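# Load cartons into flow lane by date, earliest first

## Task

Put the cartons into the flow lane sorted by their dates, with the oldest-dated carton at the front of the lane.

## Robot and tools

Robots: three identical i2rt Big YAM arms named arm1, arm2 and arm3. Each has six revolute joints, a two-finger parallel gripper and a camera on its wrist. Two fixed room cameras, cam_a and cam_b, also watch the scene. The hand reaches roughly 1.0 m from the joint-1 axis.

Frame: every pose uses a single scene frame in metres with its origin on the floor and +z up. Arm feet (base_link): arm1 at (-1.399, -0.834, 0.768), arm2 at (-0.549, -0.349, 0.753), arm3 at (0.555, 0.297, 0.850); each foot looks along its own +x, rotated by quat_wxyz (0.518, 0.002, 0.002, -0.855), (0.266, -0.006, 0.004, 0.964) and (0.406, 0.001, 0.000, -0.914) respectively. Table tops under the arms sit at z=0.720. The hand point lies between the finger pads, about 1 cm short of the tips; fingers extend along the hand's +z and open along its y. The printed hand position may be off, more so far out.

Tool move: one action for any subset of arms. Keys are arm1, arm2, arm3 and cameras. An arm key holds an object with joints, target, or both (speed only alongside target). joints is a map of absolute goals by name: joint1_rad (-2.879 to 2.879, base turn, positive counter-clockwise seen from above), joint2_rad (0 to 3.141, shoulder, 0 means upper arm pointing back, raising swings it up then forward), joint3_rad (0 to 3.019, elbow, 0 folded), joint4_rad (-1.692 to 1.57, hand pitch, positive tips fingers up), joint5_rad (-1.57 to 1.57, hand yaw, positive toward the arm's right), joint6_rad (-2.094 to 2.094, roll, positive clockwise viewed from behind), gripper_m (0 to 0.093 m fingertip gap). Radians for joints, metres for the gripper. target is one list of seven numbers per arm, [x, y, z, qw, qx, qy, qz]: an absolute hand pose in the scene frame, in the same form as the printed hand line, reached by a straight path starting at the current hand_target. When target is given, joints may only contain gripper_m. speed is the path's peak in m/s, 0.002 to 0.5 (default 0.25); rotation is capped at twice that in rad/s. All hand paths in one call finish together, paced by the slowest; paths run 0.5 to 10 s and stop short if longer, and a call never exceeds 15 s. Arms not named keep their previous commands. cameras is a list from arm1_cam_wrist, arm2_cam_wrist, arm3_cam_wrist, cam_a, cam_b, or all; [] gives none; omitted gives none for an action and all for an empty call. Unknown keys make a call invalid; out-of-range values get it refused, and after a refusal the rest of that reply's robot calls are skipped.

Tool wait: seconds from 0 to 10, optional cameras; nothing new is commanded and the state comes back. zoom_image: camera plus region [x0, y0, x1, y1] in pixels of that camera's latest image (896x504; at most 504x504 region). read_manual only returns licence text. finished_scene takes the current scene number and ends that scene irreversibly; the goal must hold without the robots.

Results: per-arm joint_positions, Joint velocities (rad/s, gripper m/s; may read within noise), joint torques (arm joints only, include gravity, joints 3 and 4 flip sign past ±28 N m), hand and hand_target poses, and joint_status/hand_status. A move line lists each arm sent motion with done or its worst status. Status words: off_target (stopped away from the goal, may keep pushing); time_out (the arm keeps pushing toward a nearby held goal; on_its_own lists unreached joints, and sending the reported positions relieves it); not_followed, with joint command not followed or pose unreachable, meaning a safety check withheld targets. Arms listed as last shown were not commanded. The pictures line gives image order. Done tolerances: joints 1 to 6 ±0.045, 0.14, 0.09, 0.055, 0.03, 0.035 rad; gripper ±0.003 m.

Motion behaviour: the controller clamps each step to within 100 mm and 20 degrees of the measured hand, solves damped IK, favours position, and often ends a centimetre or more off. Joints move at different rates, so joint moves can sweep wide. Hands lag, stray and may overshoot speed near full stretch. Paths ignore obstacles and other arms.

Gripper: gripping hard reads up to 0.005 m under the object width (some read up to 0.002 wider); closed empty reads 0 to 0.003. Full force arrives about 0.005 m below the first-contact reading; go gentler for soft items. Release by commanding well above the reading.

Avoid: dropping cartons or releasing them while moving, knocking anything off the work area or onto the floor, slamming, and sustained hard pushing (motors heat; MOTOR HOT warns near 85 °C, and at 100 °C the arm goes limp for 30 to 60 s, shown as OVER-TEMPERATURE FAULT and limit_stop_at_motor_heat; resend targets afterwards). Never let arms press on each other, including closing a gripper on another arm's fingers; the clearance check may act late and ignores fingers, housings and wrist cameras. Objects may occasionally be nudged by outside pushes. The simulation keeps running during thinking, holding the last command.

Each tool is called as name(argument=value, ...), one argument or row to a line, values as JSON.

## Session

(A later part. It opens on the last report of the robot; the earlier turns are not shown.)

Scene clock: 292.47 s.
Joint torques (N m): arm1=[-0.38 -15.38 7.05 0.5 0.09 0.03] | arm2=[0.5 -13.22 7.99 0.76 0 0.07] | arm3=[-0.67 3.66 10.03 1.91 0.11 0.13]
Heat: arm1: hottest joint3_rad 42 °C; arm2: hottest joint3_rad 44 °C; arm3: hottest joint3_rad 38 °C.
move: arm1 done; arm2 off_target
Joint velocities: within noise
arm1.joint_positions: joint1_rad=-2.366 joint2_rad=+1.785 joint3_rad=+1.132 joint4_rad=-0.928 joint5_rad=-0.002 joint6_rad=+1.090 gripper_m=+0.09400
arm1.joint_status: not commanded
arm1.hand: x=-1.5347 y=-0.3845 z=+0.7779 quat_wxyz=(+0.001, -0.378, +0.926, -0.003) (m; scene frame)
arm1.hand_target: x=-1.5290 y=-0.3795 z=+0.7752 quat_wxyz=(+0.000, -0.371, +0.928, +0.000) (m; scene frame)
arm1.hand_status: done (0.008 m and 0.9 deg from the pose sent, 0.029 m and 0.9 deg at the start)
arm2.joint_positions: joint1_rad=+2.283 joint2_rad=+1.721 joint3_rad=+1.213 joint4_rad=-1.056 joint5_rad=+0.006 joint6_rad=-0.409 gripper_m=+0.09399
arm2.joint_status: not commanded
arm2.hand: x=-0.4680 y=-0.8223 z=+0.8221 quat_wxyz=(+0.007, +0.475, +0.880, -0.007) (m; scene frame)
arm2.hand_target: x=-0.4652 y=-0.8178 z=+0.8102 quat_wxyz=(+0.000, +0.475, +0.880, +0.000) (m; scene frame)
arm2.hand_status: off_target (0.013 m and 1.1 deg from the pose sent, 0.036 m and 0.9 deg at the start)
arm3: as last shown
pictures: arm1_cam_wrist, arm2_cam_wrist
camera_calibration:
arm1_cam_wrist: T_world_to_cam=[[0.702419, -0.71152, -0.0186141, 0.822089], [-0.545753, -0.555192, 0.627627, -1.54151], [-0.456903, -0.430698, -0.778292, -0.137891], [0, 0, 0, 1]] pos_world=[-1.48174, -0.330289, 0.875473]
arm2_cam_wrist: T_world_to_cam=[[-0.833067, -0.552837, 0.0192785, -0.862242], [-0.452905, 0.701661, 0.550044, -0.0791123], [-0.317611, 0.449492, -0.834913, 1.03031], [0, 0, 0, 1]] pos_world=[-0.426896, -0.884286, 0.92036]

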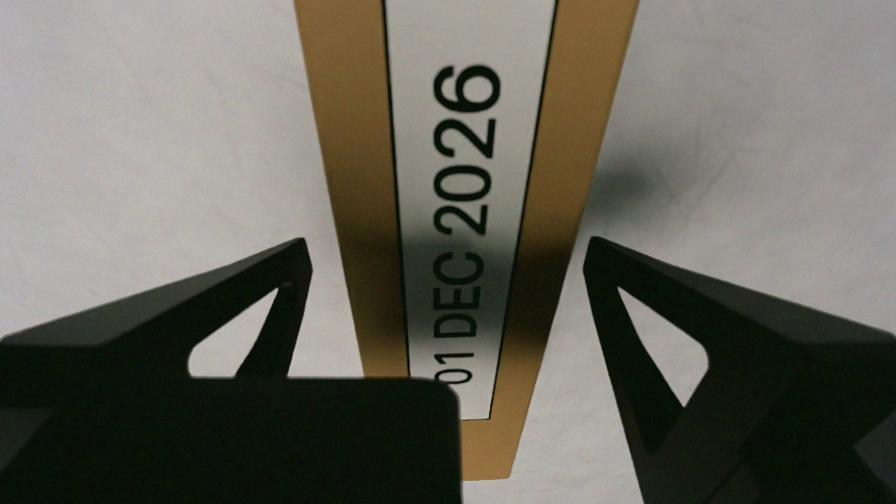

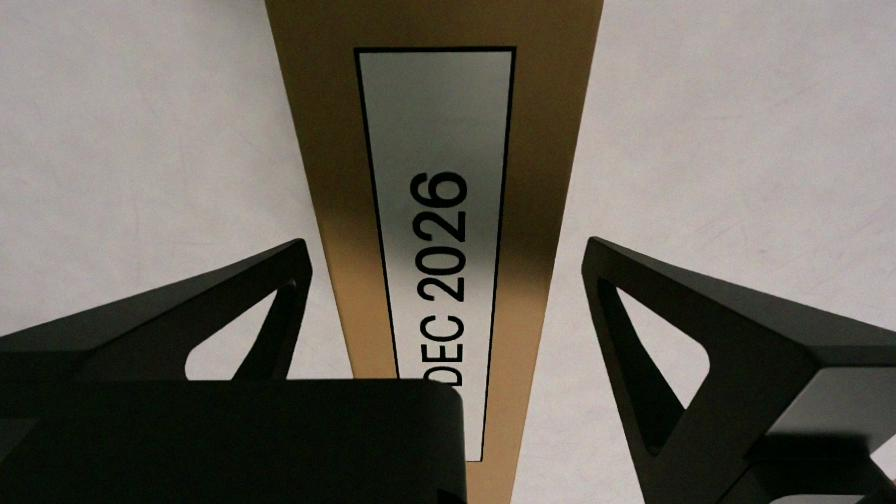

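move(
  arm1={"joints": {"gripper_m": 0.056}},
  arm2={"joints": {"gripper_m": 0.056}},
  cameras=["arm1_cam_wrist", "arm2_cam_wrist"],
)

Scene clock: 297.70 s.
Joint torques (N m): arm1=[-0.38 -15.38 7.12 0.5 0.15 0.03] | arm2=[0.5 -12.51 7.97 0.79 0.04 0.06] | arm3=[-0.67 3.43 10.03 1.89 0.11 0.14]
Heat: arm1: hottest joint3_rad 42 °C; arm2: hottest joint3_rad 44 °C; arm3: hottest joint3_rad 38 °C.
move: arm1 off_target; arm2 off_target
Joint velocities: within noise
arm1.joint_positions: joint1_rad=-2.366 joint2_rad=+1.785 joint3_rad=+1.132 joint4_rad=-0.928 joint5_rad=-0.003 joint6_rad=+1.090 gripper_m=+0.06030
arm1.joint_status: gripper_m off_target (ended at +0.06033, target +0.05600)
arm1.hand: x=-1.5346 y=-0.3849 z=+0.7777 quat_wxyz=(+0.000, -0.378, +0.926, -0.003) (m; scene frame)
arm1.hand_target: x=-1.5290 y=-0.3796 z=+0.7752 quat_wxyz=(+0.000, -0.371, +0.929, +0.000) (m; scene frame)
arm1.hand_status: not commanded
arm2.joint_positions: joint1_rad=+2.283 joint2_rad=+1.721 joint3_rad=+1.213 joint4_rad=-1.056 joint5_rad=+0.005 joint6_rad=-0.409 gripper_m=+0.06077
arm2.joint_status: gripper_m off_target (ended at +0.06079, target +0.05600)
arm2.hand: x=-0.4678 y=-0.8223 z=+0.8221 quat_wxyz=(+0.007, +0.475, +0.880, -0.007) (m; scene frame)
arm2.hand_target: x=-0.4652 y=-0.8178 z=+0.8102 quat_wxyz=(+0.000, +0.475, +0.880, +0.000) (m; scene frame)
arm2.hand_status: not commanded
arm3: as last shown
pictures: arm1_cam_wrist, arm2_cam_wrist
camera_calibration:
arm1_cam_wrist: T_world_to_cam=[[0.70214, -0.711799, -0.0185132, 0.821206], [-0.545383, -0.554335, 0.628705, -1.54143], [-0.457774, -0.431342, -0.777423, -0.140381], [0, 0, 0, 1]] pos_world=[-1.48154, -0.330488, 0.875174]
arm2_cam_wrist: T_world_to_cam=[[-0.833039, -0.552903, 0.0185538, -0.861621], [-0.453368, 0.701525, 0.549836, -0.0792381], [-0.317022, 0.449623, -0.835067, 1.03082], [0, 0, 0, 1]] pos_world=[-0.426895, -0.884286, 0.92036]

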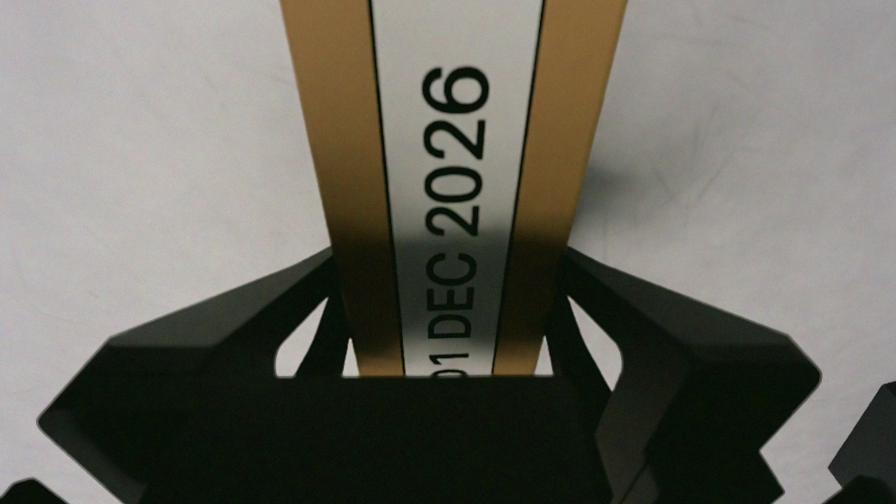

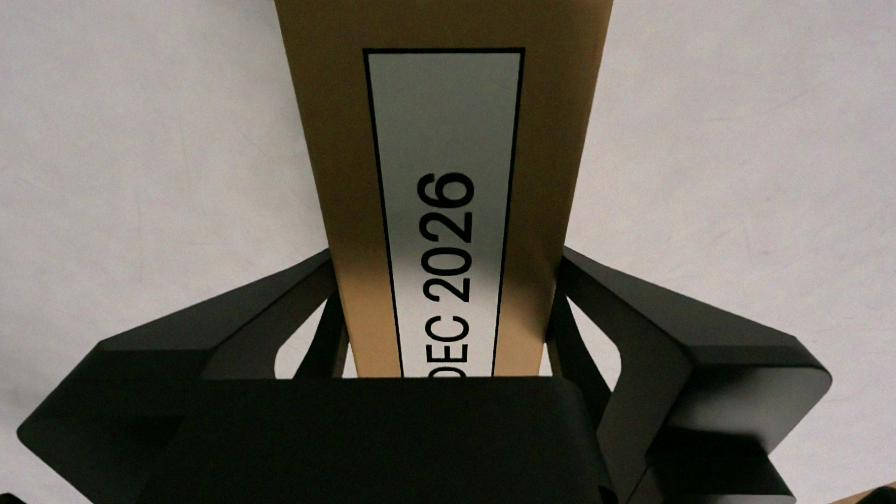

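move(
  arm1={"joints": {"gripper_m": 0.051}},
  arm2={"joints": {"gripper_m": 0.051}},
  cameras=[],
)

move(
  arm1={"target": [-1.529, -0.395, 0.96, 0, 0.3714, -0.9285, 0], "speed": 0.2},
  arm2={"target": [-0.465, -0.818, 0.96, 0, 0.4748, 0.8801, 0], "speed": 0.2},
  cameras=["arm1_cam_wrist", "arm2_cam_wrist", "cam_a"],
)

Scene clock: 308.90 s.
Joint torques (N m): arm1=[-0.32 -15.38 7.12 0.49 0.14 0.03] | arm2=[0.5 -12.51 7.95 0.76 0.04 0.07] | arm3=[-0.85 3.37 10.03 1.94 0.1 0.13]
Heat: arm1: hottest joint2_rad 41 °C; arm2: hottest joint3_rad 44 °C; arm3: hottest joint3_rad 38 °C.
move: arm1 off_target; arm2 off_target
Joint velocities: within noise
arm1.joint_positions: joint1_rad=-2.366 joint2_rad=+1.785 joint3_rad=+1.132 joint4_rad=-0.928 joint5_rad=-0.003 joint6_rad=+1.090 gripper_m=+0.06030
arm1.joint_status: gripper_m off_target (ended at +0.06030, target +0.05100)
arm1.hand: x=-1.5346 y=-0.3849 z=+0.7777 quat_wxyz=(+0.000, -0.378, +0.926, -0.003) (m; scene frame)
arm1.hand_target: x=-1.5290 y=-0.3796 z=+0.7752 quat_wxyz=(+0.000, -0.371, +0.929, +0.000) (m; scene frame)
arm1.hand_status: not commanded
arm2.joint_positions: joint1_rad=+2.283 joint2_rad=+1.721 joint3_rad=+1.213 joint4_rad=-1.056 joint5_rad=+0.005 joint6_rad=-0.409 gripper_m=+0.06077
arm2.joint_status: gripper_m off_target (ended at +0.06077, target +0.05100)
arm2.hand: x=-0.4678 y=-0.8223 z=+0.8221 quat_wxyz=(+0.007, +0.475, +0.880, -0.007) (m; scene frame)
arm2.hand_target: x=-0.4652 y=-0.8178 z=+0.8102 quat_wxyz=(+0.000, +0.475, +0.880, +0.000) (m; scene frame)
arm2.hand_status: not commanded
arm3: as last shown
pictures: none
No camera images: "cameras" was empty.

Scene clock: 310.67 s.
Joint torques (N m): arm1=[0.26 -15.68 13.22 -0.39 0.16 0.11] | arm2=[0.56 -13.57 15.21 -0.36 -0.02 0.08] | arm3=[-0.73 3.49 10.03 1.85 0.11 0.13]
Heat: arm1: hottest joint3_rad 42 °C; arm2: hottest joint3_rad 45 °C; arm3: hottest joint3_rad 38 °C.
move: arm1 off_target; arm2 off_target
Joint velocities: within noise
arm1.joint_positions: joint1_rad=-2.366 joint2_rad=+1.570 joint3_rad=+1.296 joint4_rad=-1.368 joint5_rad=-0.004 joint6_rad=+1.090 gripper_m=+0.06030
arm1.joint_status: not commanded
arm1.hand: x=-1.5264 y=-0.4142 z=+0.9301 quat_wxyz=(-0.003, -0.377, +0.925, -0.033) (m; scene frame)
arm1.hand_target: x=-1.5285 y=-0.3967 z=+0.9600 quat_wxyz=(+0.000, -0.371, +0.928, +0.000) (m; scene frame)
arm1.hand_status: off_target (0.036 m and 3.9 deg from the pose sent, 0.183 m and 0.9 deg at the start)
arm2.joint_positions: joint1_rad=+2.284 joint2_rad=+1.608 joint3_rad=+1.378 joint4_rad=-1.415 joint5_rad=+0.005 joint6_rad=-0.409 gripper_m=+0.06077
arm2.joint_status: not commanded
arm2.hand: x=-0.4725 y=-0.7978 z=+0.9330 quat_wxyz=(-0.018, +0.474, +0.880, +0.025) (m; scene frame)
arm2.hand_target: x=-0.4652 y=-0.8161 z=+0.9602 quat_wxyz=(+0.001, +0.475, +0.880, +0.000) (m; scene frame)
arm2.hand_status: off_target (0.035 m and 3.5 deg from the pose sent, 0.138 m and 1.1 deg at the start)
arm3: as last shown
pictures: arm1_cam_wrist, arm2_cam_wrist, cam_a
camera_calibration:
arm1_cam_wrist: T_world_to_cam=[[0.702049, -0.711278, 0.0347958, 0.747888], [-0.556142, -0.517098, 0.650627, -1.67051], [-0.444784, -0.476124, -0.758599, -0.0470833], [0, 0, 0, 1]] pos_world=[-1.47504, -0.354279, 1.02514]
arm2_cam_wrist: T_world_to_cam=[[-0.832072, -0.554498, -0.013746, -0.824628], [-0.446149, 0.654349, 0.610557, -0.250432], [-0.329558, 0.514159, -0.791853, 1.11626], [0, 0, 0, 1]] pos_world=[-0.430007, -0.867321, 1.02548]

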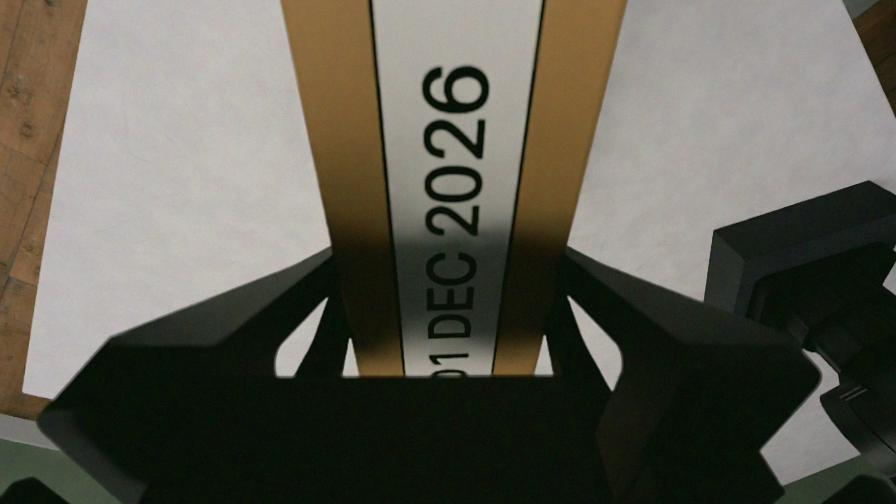

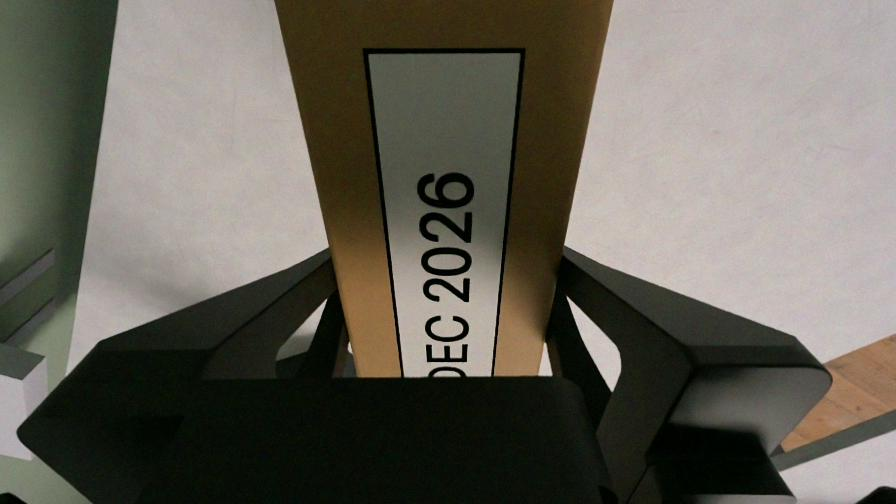

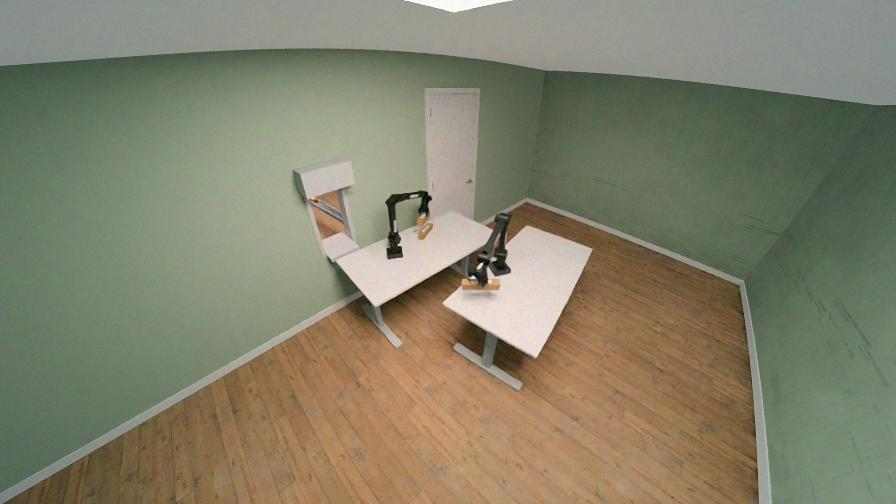

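move(
  arm1={"joints": {"joint1_rad": 2.588, "joint6_rad": 0.0}},
  arm2={"target": [-0.70, -0.83, 0.95, 0, 0.6428, 0.7660, 0], "speed": 0.25},
  cameras=["arm1_cam_wrist", "arm2_cam_wrist", "cam_a"],
)

Scene clock: 316.63 s.
Joint torques (N m): arm1=[1.38 -17.61 9.54 -0.25 0.05 -0.03] | arm2=[0.26 -13.51 15.41 0.08 -0.12 -0.12] | arm3=[-0.73 3.6 10 1.89 0.12 0.15]
Heat: arm1: hottest joint3_rad 43 °C; arm2: hottest joint3_rad 46 °C; arm3: hottest joint3_rad 38 °C.
move: arm1 done; arm2 off_target
Joint velocities: within noise
arm1.joint_positions: joint1_rad=+2.582 joint2_rad=+1.586 joint3_rad=+1.345 joint4_rad=-1.370 joint5_rad=-0.003 joint6_rad=+0.006 gripper_m=+0.06031
arm1.joint_status: all done
arm1.hand: x=-1.0051 y=-0.6040 z=+0.9413 quat_wxyz=(+0.018, +0.259, -0.966, +0.001) (m; scene frame)
arm1.hand_target: x=-1.0062 y=-0.6014 z=+0.9601 quat_wxyz=(+0.001, +0.265, -0.964, -0.004) (m; scene frame)
arm1.hand_status: not commanded
arm2.joint_positions: joint1_rad=+1.811 joint2_rad=+1.668 joint3_rad=+1.442 joint4_rad=-1.416 joint5_rad=+0.014 joint6_rad=-0.459 gripper_m=+0.06077
arm2.joint_status: not commanded
arm2.hand: x=-0.6947 y=-0.8058 z=+0.9272 quat_wxyz=(-0.013, +0.648, +0.761, +0.028) (m; scene frame)
arm2.hand_target: x=-0.6994 y=-0.8282 z=+0.9503 quat_wxyz=(+0.000, +0.643, +0.766, +0.000) (m; scene frame)
arm2.hand_status: off_target (0.034 m and 3.7 deg from the pose sent, 0.230 m and 23.7 deg at the start)
arm3: as last shown
pictures: arm1_cam_wrist, arm2_cam_wrist, cam_a
camera_calibration:
arm1_cam_wrist: T_world_to_cam=[[0.502762, -0.863849, -0.0315388, 0.016538], [-0.643622, -0.398446, 0.653446, -1.50486], [-0.577045, -0.308229, -0.756316, 0.0692096], [0, 0, 0, 1]] pos_world=[-0.936938, -0.563987, 1.03621]
arm2_cam_wrist: T_world_to_cam=[[-0.986289, -0.16448, -0.0134619, -0.807197], [-0.138317, 0.779387, 0.611085, -0.0266851], [-0.0900194, 0.604568, -0.79145, 1.28137], [0, 0, 0, 1]] pos_world=[-0.684472, -0.886646, 1.01958]

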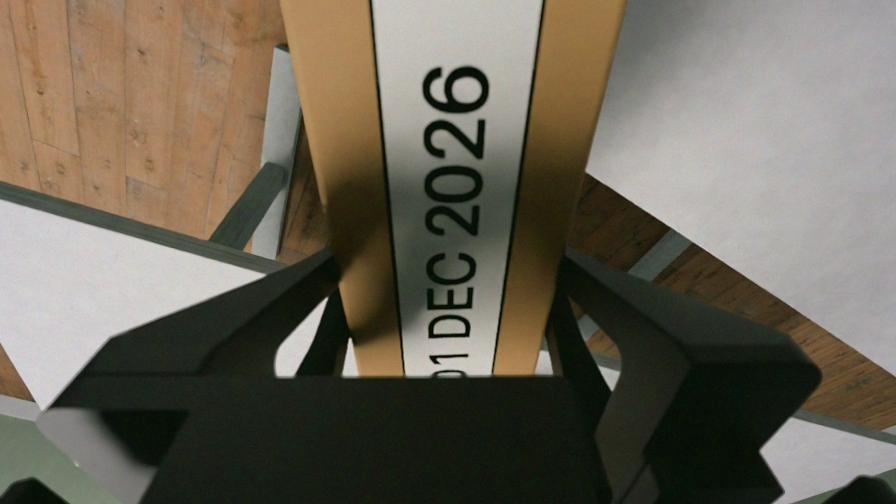

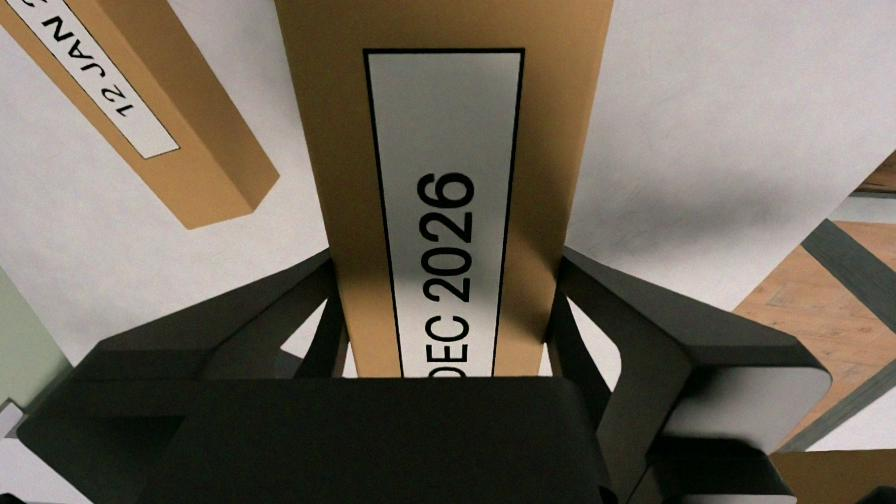

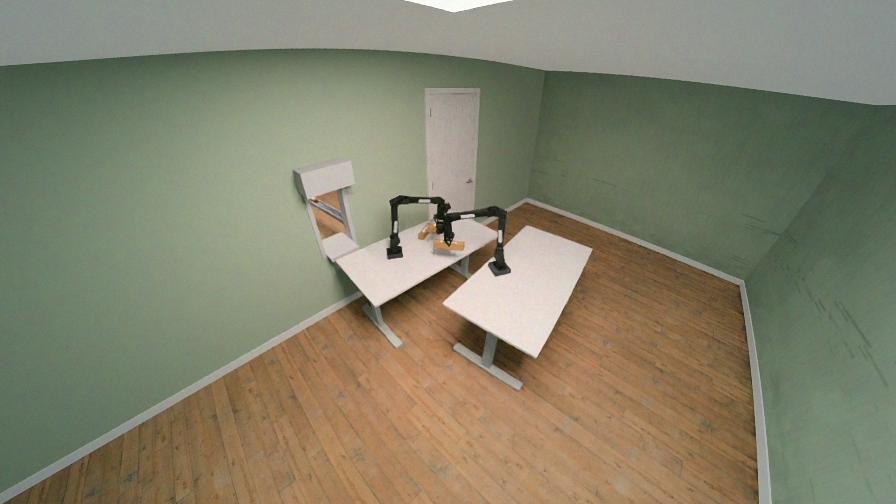

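zoom_image(
  camera="arm2_cam_wrist",
  region=[0, 0, 300, 240],
)

zoom_image(
  camera="cam_a",
  region=[400, 200, 480, 260],
)

Scaled by 1.680 from the camera's 896x504 image, which has a finer 1280x720 frame.

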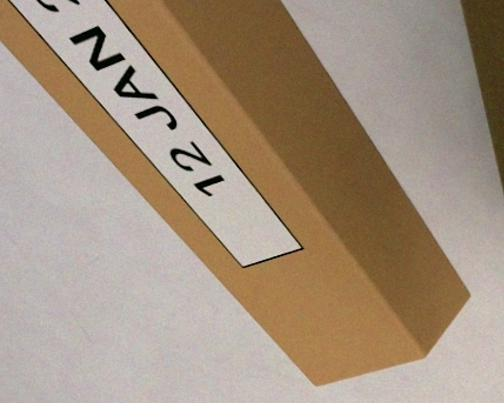

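Scaled by 6.300 from the camera's 896x504 image, which has a finer 1280x720 frame.

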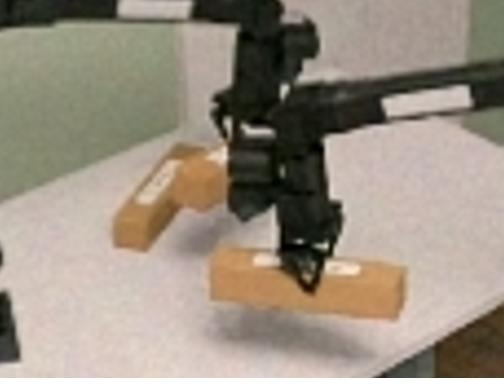

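move(
  arm1={"target": [-0.81, -0.484, 0.955, 0, 0.2588, -0.9659, 0], "speed": 0.25},
  arm2={"target": [-0.70, -0.83, 0.80, 0, 0.6428, 0.7660, 0], "speed": 0.15},
  cameras=["arm1_cam_wrist", "arm2_cam_wrist"],
)

Scene clock: 333.53 s.
Joint torques (N m): arm1=[1.67 -25.05 14.35 -0.25 0.13 0.12] | arm2=[0.03 -15.03 8.61 0.65 -0.12 -0.11] | arm3=[-0.97 3.37 10.04 1.88 0.11 0.14]
Heat: arm1: hottest joint3_rad 44 °C; arm2: hottest joint3_rad 48 °C; arm3: hottest joint3_rad 38 °C.
move: arm1 off_target; arm2 done
Joint velocities: within noise
arm1.joint_positions: joint1_rad=+2.582 joint2_rad=+2.225 joint3_rad=+2.249 joint4_rad=-1.664 joint5_rad=+0.001 joint6_rad=+0.006 gripper_m=+0.06031
arm1.joint_status: not commanded
arm1.hand: x=-0.8195 y=-0.4962 z=+0.9244 quat_wxyz=(+0.031, +0.259, -0.965, +0.008) (m; scene frame)
arm1.hand_target: x=-0.8118 y=-0.4849 z=+0.9549 quat_wxyz=(-0.001, +0.259, -0.966, +0.000) (m; scene frame)
arm1.hand_status: off_target (0.034 m and 3.7 deg from the pose sent, 0.229 m and 2.0 deg at the start)
arm2.joint_positions: joint1_rad=+1.811 joint2_rad=+1.809 joint3_rad=+1.280 joint4_rad=-1.056 joint5_rad=+0.014 joint6_rad=-0.462 gripper_m=+0.06077
arm2.joint_status: not commanded
arm2.hand: x=-0.7001 y=-0.8288 z=+0.8011 quat_wxyz=(-0.002, +0.647, +0.762, +0.002) (m; scene frame)
arm2.hand_target: x=-0.7000 y=-0.8301 z=+0.8000 quat_wxyz=(+0.000, +0.643, +0.766, +0.000) (m; scene frame)
arm2.hand_status: done (0.002 m and 0.7 deg from the pose sent, 0.130 m and 3.7 deg at the start)
arm3.joint_positions: joint1_rad=-0.314 joint2_rad=+0.542 joint3_rad=+1.486 joint4_rad=-1.413 joint5_rad=-0.002 joint6_rad=-0.008 gripper_m=+0.09400
arm3.joint_status: not commanded
arm3.hand: x=+0.4008 y=+0.2096 z=+1.4319 quat_wxyz=(-0.134, -0.823, -0.224, +0.505) (m; scene frame)
arm3.hand_target: x=+0.4031 y=+0.2136 z=+1.4405 quat_wxyz=(-0.135, -0.819, -0.214, +0.515) (m; scene frame)
arm3.hand_status: not commanded
pictures: arm1_cam_wrist, arm2_cam_wrist
camera_calibration:
arm1_cam_wrist: T_world_to_cam=[[0.502064, -0.864424, -0.0265199, 0.0103552], [-0.628654, -0.385842, 0.675219, -1.33304], [-0.593908, -0.322331, -0.737141, 0.158255], [0, 0, 0, 1]] pos_world=[-0.749233, -0.454383, 1.01703]
arm2_cam_wrist: T_world_to_cam=[[-0.985848, -0.167219, 0.0118783, -0.840259], [-0.130711, 0.811108, 0.570105, 0.131993], [-0.104967, 0.560484, -0.821486, 1.17207], [0, 0, 0, 1]] pos_world=[-0.688087, -0.904493, 0.897568]

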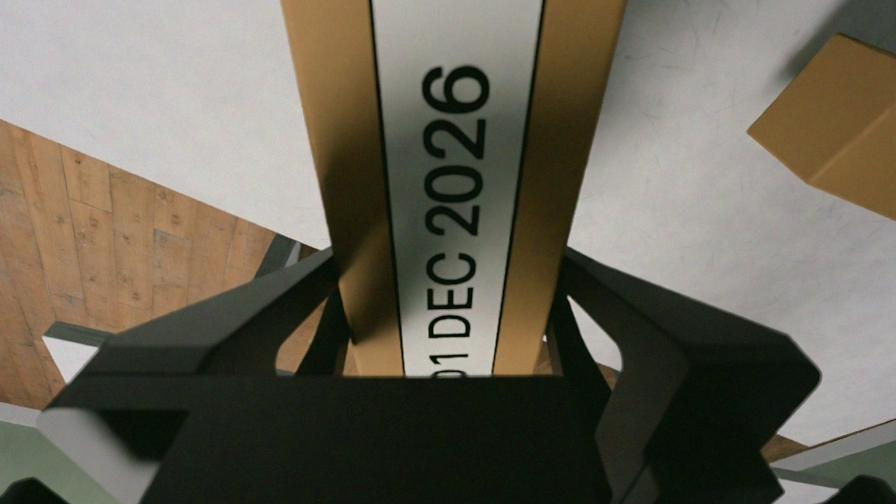

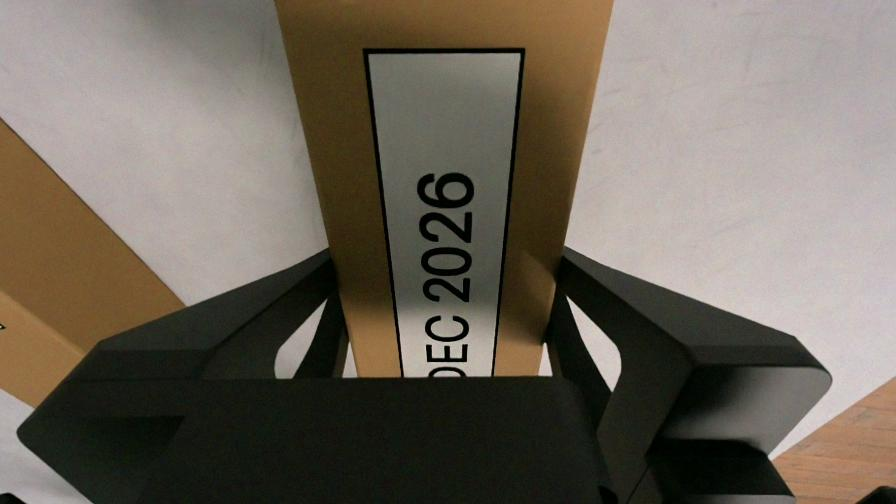

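move(
  arm1={"target": [-0.81, -0.484, 0.82, 0, 0.2588, -0.9659, 0], "speed": 0.15},
  arm2={"target": [-0.70, -0.83, 0.772, 0, 0.6428, 0.7660, 0], "speed": 0.08},
  cameras=["arm1_cam_wrist", "arm2_cam_wrist", "cam_a"],
)

Scene clock: 338.00 s.
Joint torques (N m): arm1=[1.61 -26.34 9.66 0.36 0.11 0.12] | arm2=[-0.03 -14.8 8.02 0.7 -0.13 -0.12] | arm3=[-0.56 3.49 10.11 1.88 0.11 0.13]
Heat: arm1: hottest joint3_rad 44 °C; arm2: hottest joint3_rad 48 °C; arm3: hottest joint3_rad 38 °C.
move: arm1 off_target; arm2 done
Joint velocities: within noise
arm1.joint_positions: joint1_rad=+2.582 joint2_rad=+2.273 joint3_rad=+2.012 joint4_rad=-1.357 joint5_rad=+0.002 joint6_rad=+0.006 gripper_m=+0.06031
arm1.joint_status: not commanded
arm1.hand: x=-0.8154 y=-0.4934 z=+0.8019 quat_wxyz=(+0.021, +0.259, -0.966, +0.005) (m; scene frame)
arm1.hand_target: x=-0.8104 y=-0.4841 z=+0.8201 quat_wxyz=(+0.000, +0.259, -0.966, +0.000) (m; scene frame)
arm1.hand_status: off_target (0.021 m and 2.5 deg from the pose sent, 0.106 m and 3.7 deg at the start)
arm2.joint_positions: joint1_rad=+1.811 joint2_rad=+1.841 joint3_rad=+1.255 joint4_rad=-0.989 joint5_rad=+0.014 joint6_rad=-0.463 gripper_m=+0.06077
arm2.joint_status: not commanded
arm2.hand: x=-0.7005 y=-0.8310 z=+0.7774 quat_wxyz=(+0.000, +0.647, +0.763, -0.002) (m; scene frame)
arm2.hand_target: x=-0.7000 y=-0.8299 z=+0.7719 quat_wxyz=(+0.000, +0.643, +0.766, +0.000) (m; scene frame)
arm2.hand_status: done (0.006 m and 0.7 deg from the pose sent, 0.029 m and 0.7 deg at the start)
arm3: as last shown
pictures: arm1_cam_wrist, arm2_cam_wrist, cam_a
camera_calibration:
arm1_cam_wrist: T_world_to_cam=[[0.502571, -0.86415, -0.0258269, 0.00747034], [-0.640741, -0.392365, 0.659925, -1.2475], [-0.580407, -0.315111, -0.750888, 0.0969012], [0, 0, 0, 1]] pos_world=[-0.746837, -0.452485, 0.896211]
arm2_cam_wrist: T_world_to_cam=[[-0.985696, -0.167735, 0.0164095, -0.844631], [-0.129556, 0.816391, 0.56278, 0.158141], [-0.107794, 0.552603, -0.826444, 1.14915], [0, 0, 0, 1]] pos_world=[-0.68819, -0.905801, 0.874566]

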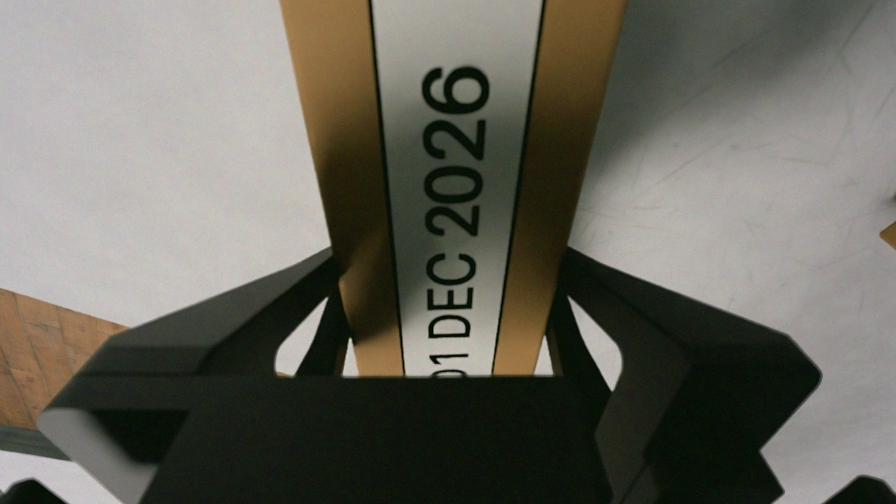

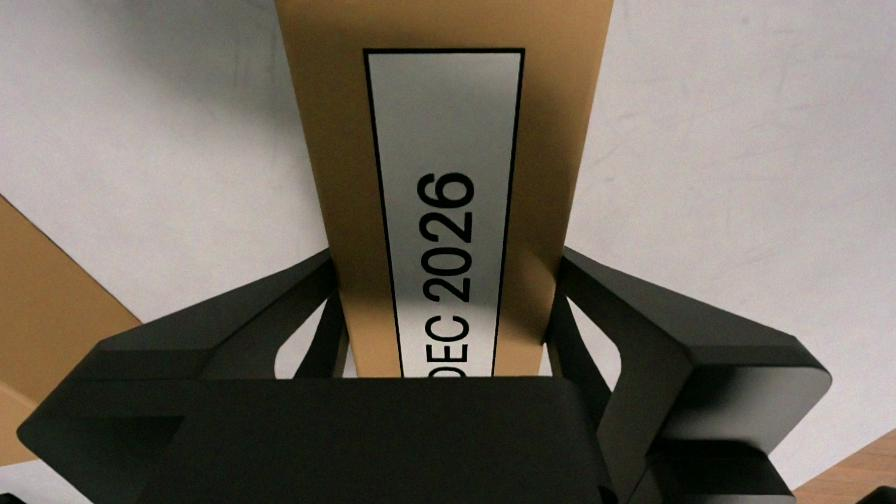

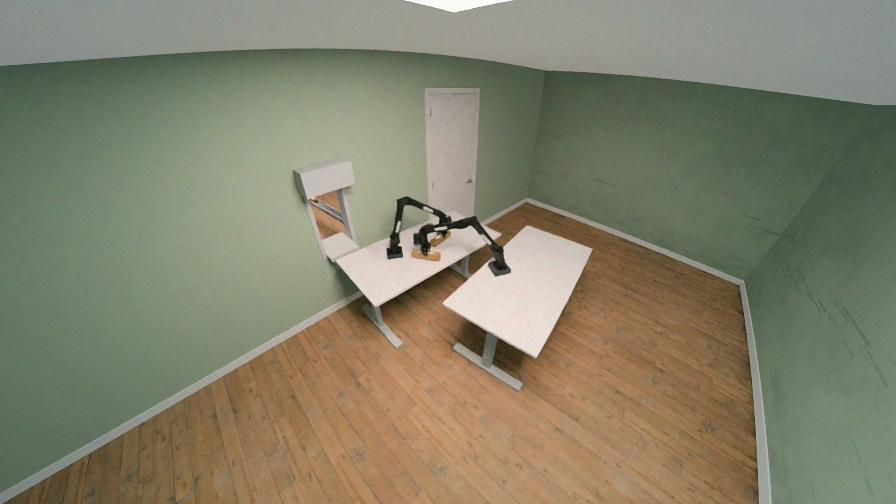

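move(
  arm1={"target": [-0.81, -0.484, 0.795, 0, 0.2588, -0.9659, 0], "speed": 0.08},
  arm2={"target": [-0.70, -0.83, 0.760, 0, 0.6428, 0.7660, 0], "speed": 0.05},
  cameras=["arm1_cam_wrist", "arm2_cam_wrist"],
)

Scene clock: 343.20 s.
Joint torques (N m): arm1=[1.61 -24.94 8.69 0.5 0.08 0.11] | arm2=[-0.03 -14.51 7.9 0.66 -0.1 -0.12] | arm3=[-0.73 3.55 10.04 1.91 0.11 0.15]
Heat: arm1: hottest joint3_rad 44 °C; arm2: hottest joint3_rad 47 °C; arm3: hottest joint3_rad 38 °C.
move: arm1 done; arm2 done
Joint velocities: within noise
arm1.joint_positions: joint1_rad=+2.582 joint2_rad=+2.273 joint3_rad=+1.993 joint4_rad=-1.308 joint5_rad=+0.003 joint6_rad=+0.007 gripper_m=+0.06031
arm1.joint_status: not commanded
arm1.hand: x=-0.8105 y=-0.4907 z=+0.7946 quat_wxyz=(+0.006, +0.258, -0.966, +0.001) (m; scene frame)
arm1.hand_target: x=-0.8101 y=-0.4839 z=+0.7951 quat_wxyz=(+0.000, +0.259, -0.966, +0.000) (m; scene frame)
arm1.hand_status: done (0.007 m and 0.7 deg from the pose sent, 0.013 m and 2.5 deg at the start)
arm2.joint_positions: joint1_rad=+1.811 joint2_rad=+1.857 joint3_rad=+1.244 joint4_rad=-0.959 joint5_rad=+0.013 joint6_rad=-0.464 gripper_m=+0.06077
arm2.joint_status: not commanded
arm2.hand: x=-0.7005 y=-0.8318 z=+0.7664 quat_wxyz=(+0.001, +0.647, +0.763, -0.004) (m; scene frame)
arm2.hand_target: x=-0.6999 y=-0.8300 z=+0.7600 quat_wxyz=(+0.000, +0.643, +0.766, +0.000) (m; scene frame)
arm2.hand_status: done (0.007 m and 0.7 deg from the pose sent, 0.018 m and 0.7 deg at the start)
arm3: as last shown
pictures: arm1_cam_wrist, arm2_cam_wrist
camera_calibration:
arm1_cam_wrist: T_world_to_cam=[[0.502454, -0.864239, -0.0251114, 0.00640914], [-0.658454, -0.401314, 0.636699, -1.23877], [-0.560338, -0.303377, -0.770703, 0.13287], [0, 0, 0, 1]] pos_world=[-0.744442, -0.451287, 0.891289]
arm2_cam_wrist: T_world_to_cam=[[-0.985575, -0.168379, 0.0170485, -0.845377], [-0.130068, 0.818055, 0.56024, 0.167923], [-0.108279, 0.549941, -0.828155, 1.13919], [0, 0, 0, 1]] pos_world=[-0.68799, -0.906204, 0.863765]

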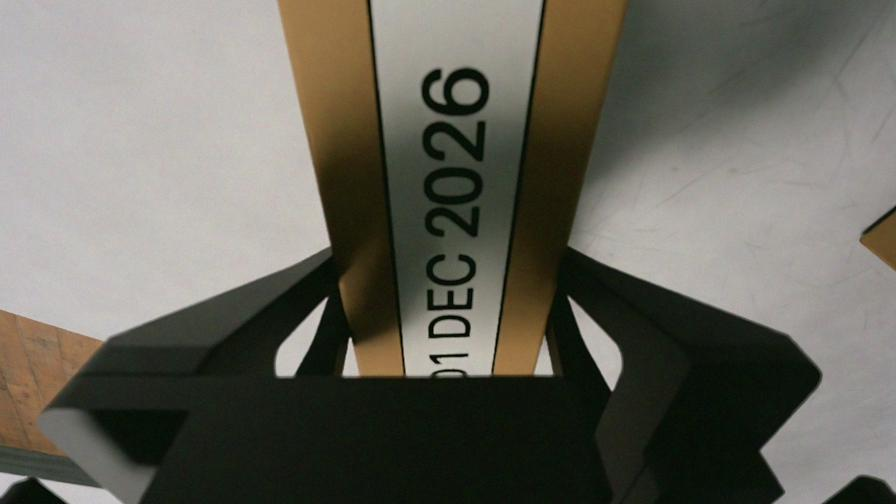

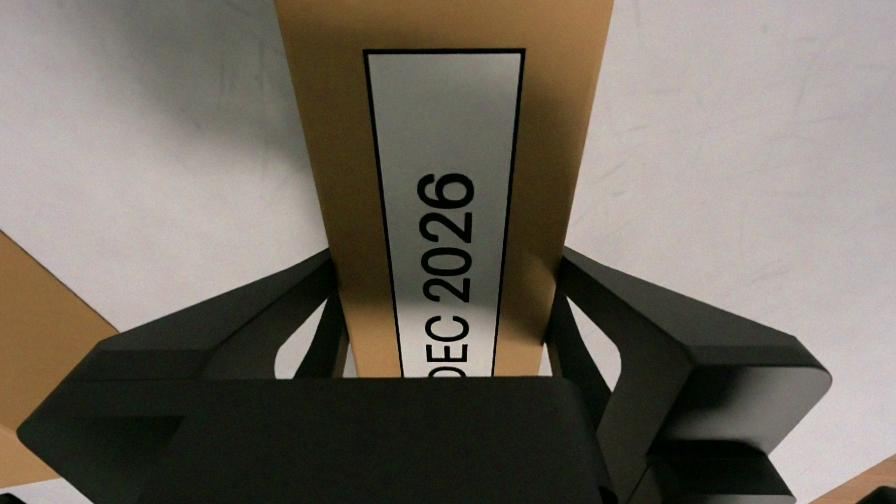

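move(
  arm1={"target": [-0.81, -0.484, 0.780, 0, 0.2588, -0.9659, 0], "speed": 0.08},
  arm2={"target": [-0.70, -0.83, 0.751, 0, 0.6428, 0.7660, 0], "speed": 0.05},
  cameras=["cam_a"],
)

zoom_image(
  camera="cam_a",
  region=[390, 200, 480, 270],
)

Scene clock: 347.03 s.
Joint torques (N m): arm1=[1.61 -23.77 8.28 0.55 0.05 0.1] | arm2=[-0.03 -13.8 7.28 1.01 -0.07 -0.11] | arm3=[-0.62 3.49 10.02 1.89 0.11 0.14]
Heat: arm1: hottest joint3_rad 43 °C; arm2: hottest joint3_rad 47 °C; arm3: hottest joint3_rad 38 °C.
move: arm1 off_target; arm2 off_target
Joint velocities: within noise
arm1.joint_positions: joint1_rad=+2.582 joint2_rad=+2.273 joint3_rad=+1.980 joint4_rad=-1.279 joint5_rad=+0.004 joint6_rad=+0.008 gripper_m=+0.06031
arm1.joint_status: not commanded
arm1.hand: x=-0.8081 y=-0.4894 z=+0.7901 quat_wxyz=(-0.002, +0.258, -0.966, +0.000) (m; scene frame)
arm1.hand_target: x=-0.8103 y=-0.4840 z=+0.7800 quat_wxyz=(+0.000, +0.259, -0.966, +0.000) (m; scene frame)
arm1.hand_status: off_target (0.012 m and 0.2 deg from the pose sent, 0.016 m and 0.7 deg at the start)
arm2.joint_positions: joint1_rad=+1.811 joint2_rad=+1.859 joint3_rad=+1.244 joint4_rad=-0.946 joint5_rad=+0.012 joint6_rad=-0.465 gripper_m=+0.06077
arm2.joint_status: not commanded
arm2.hand: x=-0.7011 y=-0.8346 z=+0.7654 quat_wxyz=(+0.004, +0.646, +0.763, -0.008) (m; scene frame)
arm2.hand_target: x=-0.6999 y=-0.8297 z=+0.7514 quat_wxyz=(+0.000, +0.643, +0.766, +0.000) (m; scene frame)
arm2.hand_status: off_target (0.015 m and 1.2 deg from the pose sent, 0.016 m and 0.7 deg at the start)
arm3: as last shown
pictures: cam_a

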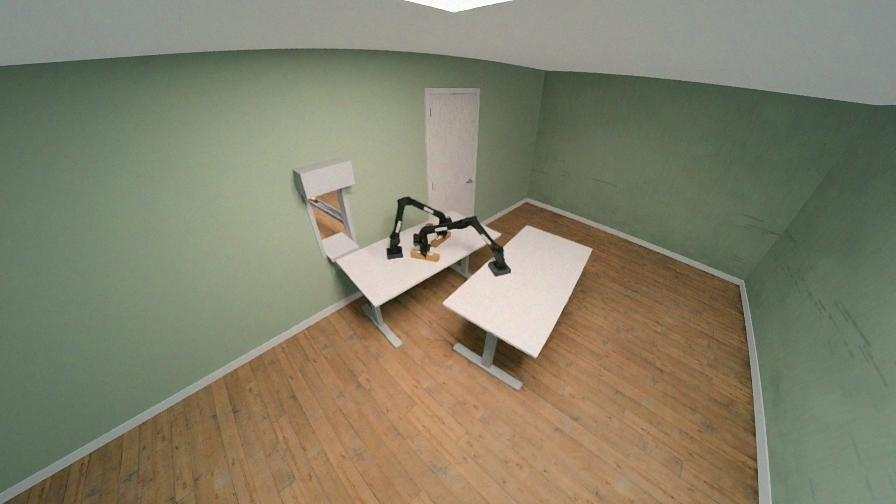

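Scaled by 5.600 from the camera's 896x504 image, which has a finer 1280x720 frame.

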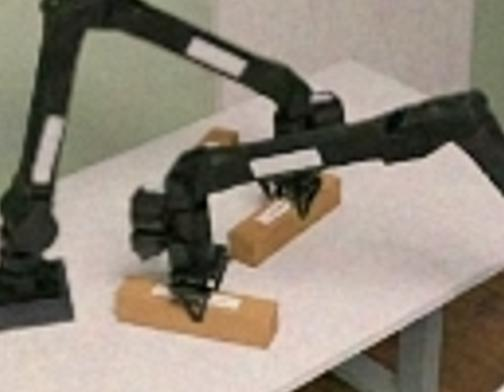

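move(
  arm1={"target": [-0.81, -0.484, 0.766, 0, 0.2588, -0.9659, 0], "speed": 0.08},
  arm2={"joints": {"gripper_m": 0.09}},
  cameras=["cam_a", "arm2_cam_wrist"],
)

zoom_image(
  camera="cam_a",
  region=[390, 200, 480, 270],
)

Scene clock: 351.87 s.
Joint torques (N m): arm1=[1.61 -22.71 7.57 1.22 -0.04 0.09] | arm2=[-0.09 -13.8 7.35 0.77 -0.07 -0.11] | arm3=[-0.73 3.43 10.06 1.85 0.12 0.14]
Heat: arm1: hottest joint3_rad 43 °C; arm2: hottest joint3_rad 47 °C; arm3: hottest joint3_rad 38 °C.
move: arm1 off_target; arm2 done
Joint velocities: within noise
arm1.joint_positions: joint1_rad=+2.582 joint2_rad=+2.272 joint3_rad=+1.972 joint4_rad=-1.269 joint5_rad=+0.006 joint6_rad=+0.009 gripper_m=+0.06031
arm1.joint_status: not commanded
arm1.hand: x=-0.8081 y=-0.4898 z=+0.7882 quat_wxyz=(-0.004, +0.257, -0.966, +0.000) (m; scene frame)
arm1.hand_target: x=-0.8107 y=-0.4844 z=+0.7664 quat_wxyz=(+0.000, +0.259, -0.966, +0.000) (m; scene frame)
arm1.hand_status: off_target (0.023 m and 0.4 deg from the pose sent, 0.025 m and 0.2 deg at the start)
arm2.joint_positions: joint1_rad=+1.811 joint2_rad=+1.859 joint3_rad=+1.243 joint4_rad=-0.940 joint5_rad=+0.012 joint6_rad=-0.465 gripper_m=+0.08994
arm2.joint_status: all done
arm2.hand: x=-0.7015 y=-0.8356 z=+0.7651 quat_wxyz=(+0.004, +0.646, +0.763, -0.011) (m; scene frame)
arm2.hand_target: x=-0.6999 y=-0.8298 z=+0.7514 quat_wxyz=(+0.000, +0.643, +0.766, +0.000) (m; scene frame)
arm2.hand_status: not commanded
arm3: as last shown
pictures: arm2_cam_wrist, cam_a
camera_calibration:
arm2_cam_wrist: T_world_to_cam=[[-0.985332, -0.169016, 0.0235319, -0.852386], [-0.128653, 0.826359, 0.548252, 0.188805], [-0.112109, 0.537183, -0.835982, 1.13282], [0, 0, 0, 1]] pos_world=[-0.688594, -0.908617, 0.863562]

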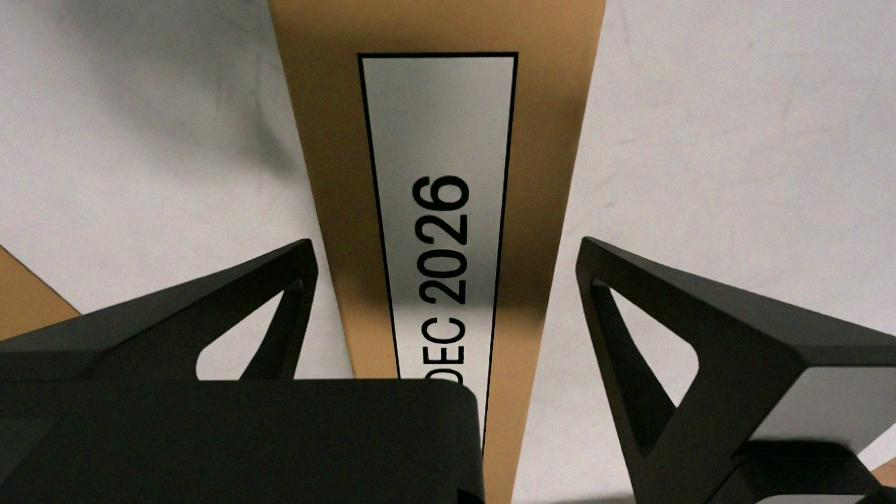

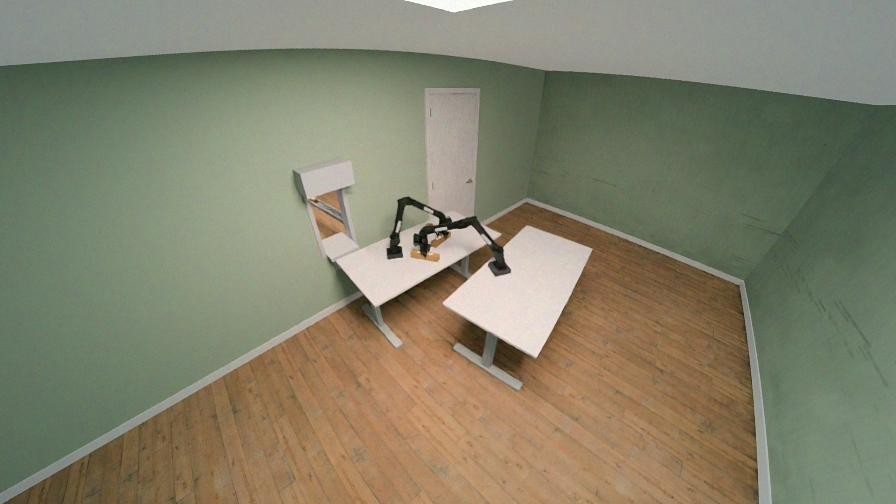

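Scaled by 5.600 from the camera's 896x504 image, which has a finer 1280x720 frame.

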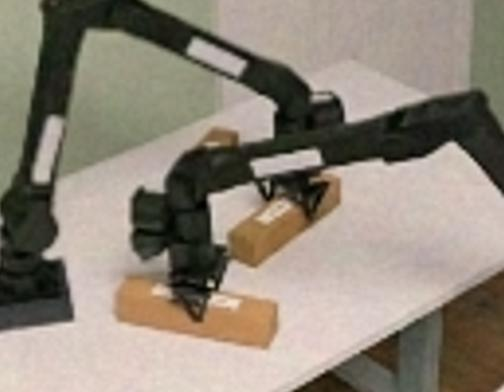

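move(
  arm1={"joints": {"gripper_m": 0.09}},
  arm2={"target": [-0.70, -0.82, 0.95, 0, 0.6428, 0.7660, 0], "speed": 0.25},
  cameras=["arm1_cam_wrist", "arm2_cam_wrist"],
)

Scene clock: 355.93 s.
Joint torques (N m): arm1=[1.61 -24.41 8.64 0.51 0 0.09] | arm2=[-0.15 -12.75 13.91 -0.12 -0.06 -0.11] | arm3=[-0.67 3.49 10.03 1.88 0.11 0.13]
Heat: arm1: hottest joint3_rad 43 °C; arm2: hottest joint3_rad 47 °C; arm3: hottest joint3_rad 38 °C.
move: arm1 done; arm2 off_target
Joint velocities: within noise
arm1.joint_positions: joint1_rad=+2.582 joint2_rad=+2.293 joint3_rad=+1.957 joint4_rad=-1.251 joint5_rad=+0.005 joint6_rad=+0.009 gripper_m=+0.08992
arm1.joint_status: all done
arm1.hand: x=-0.8112 y=-0.4913 z=+0.7689 quat_wxyz=(+0.005, +0.257, -0.966, +0.002) (m; scene frame)
arm1.hand_target: x=-0.8107 y=-0.4843 z=+0.7665 quat_wxyz=(+0.000, +0.259, -0.966, +0.000) (m; scene frame)
arm1.hand_status: not commanded
arm2.joint_positions: joint1_rad=+1.811 joint2_rad=+1.637 joint3_rad=+1.433 joint4_rad=-1.402 joint5_rad=+0.012 joint6_rad=-0.465 gripper_m=+0.08994
arm2.joint_status: not commanded
arm2.hand: x=-0.6943 y=-0.8050 z=+0.9378 quat_wxyz=(-0.005, +0.646, +0.763, +0.013) (m; scene frame)
arm2.hand_target: x=-0.6998 y=-0.8194 z=+0.9500 quat_wxyz=(+0.000, +0.643, +0.766, +0.000) (m; scene frame)
arm2.hand_status: off_target (0.020 m and 1.6 deg from the pose sent, 0.186 m and 1.4 deg at the start)
arm3: as last shown
pictures: arm1_cam_wrist, arm2_cam_wrist
camera_calibration:
arm1_cam_wrist: T_world_to_cam=[[0.500554, -0.865394, -0.0232358, 0.00205611], [-0.661251, -0.399523, 0.634924, -1.22314], [-0.558743, -0.302449, -0.772225, 0.115424], [0, 0, 0, 1]] pos_world=[-0.745341, -0.451984, 0.865785]
arm2_cam_wrist: T_world_to_cam=[[-0.985402, -0.170243, 0.000717439, -0.823808], [-0.137611, 0.798988, 0.585391, 0.00663496], [-0.100232, 0.576746, -0.810751, 1.27791], [0, 0, 0, 1]] pos_world=[-0.682782, -0.882577, 1.03277]

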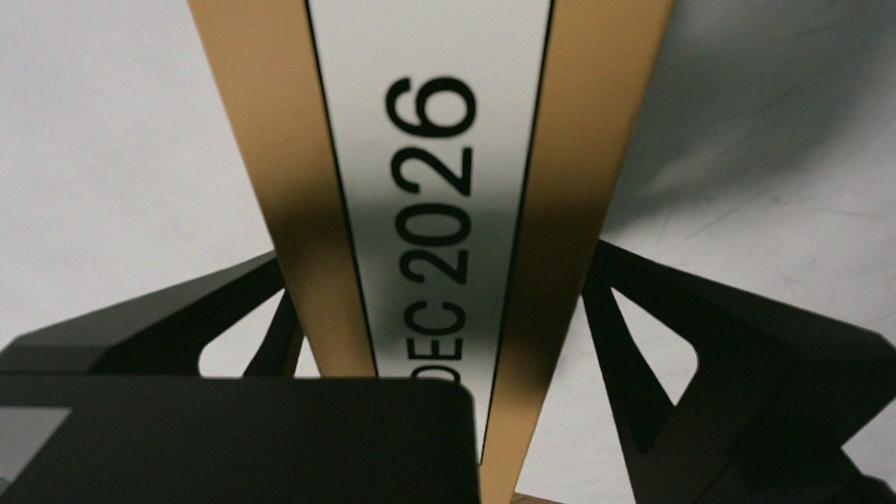

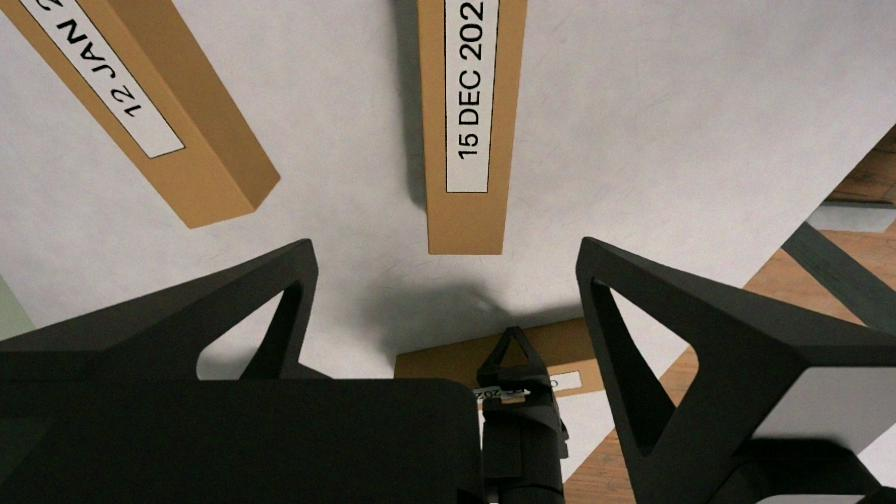

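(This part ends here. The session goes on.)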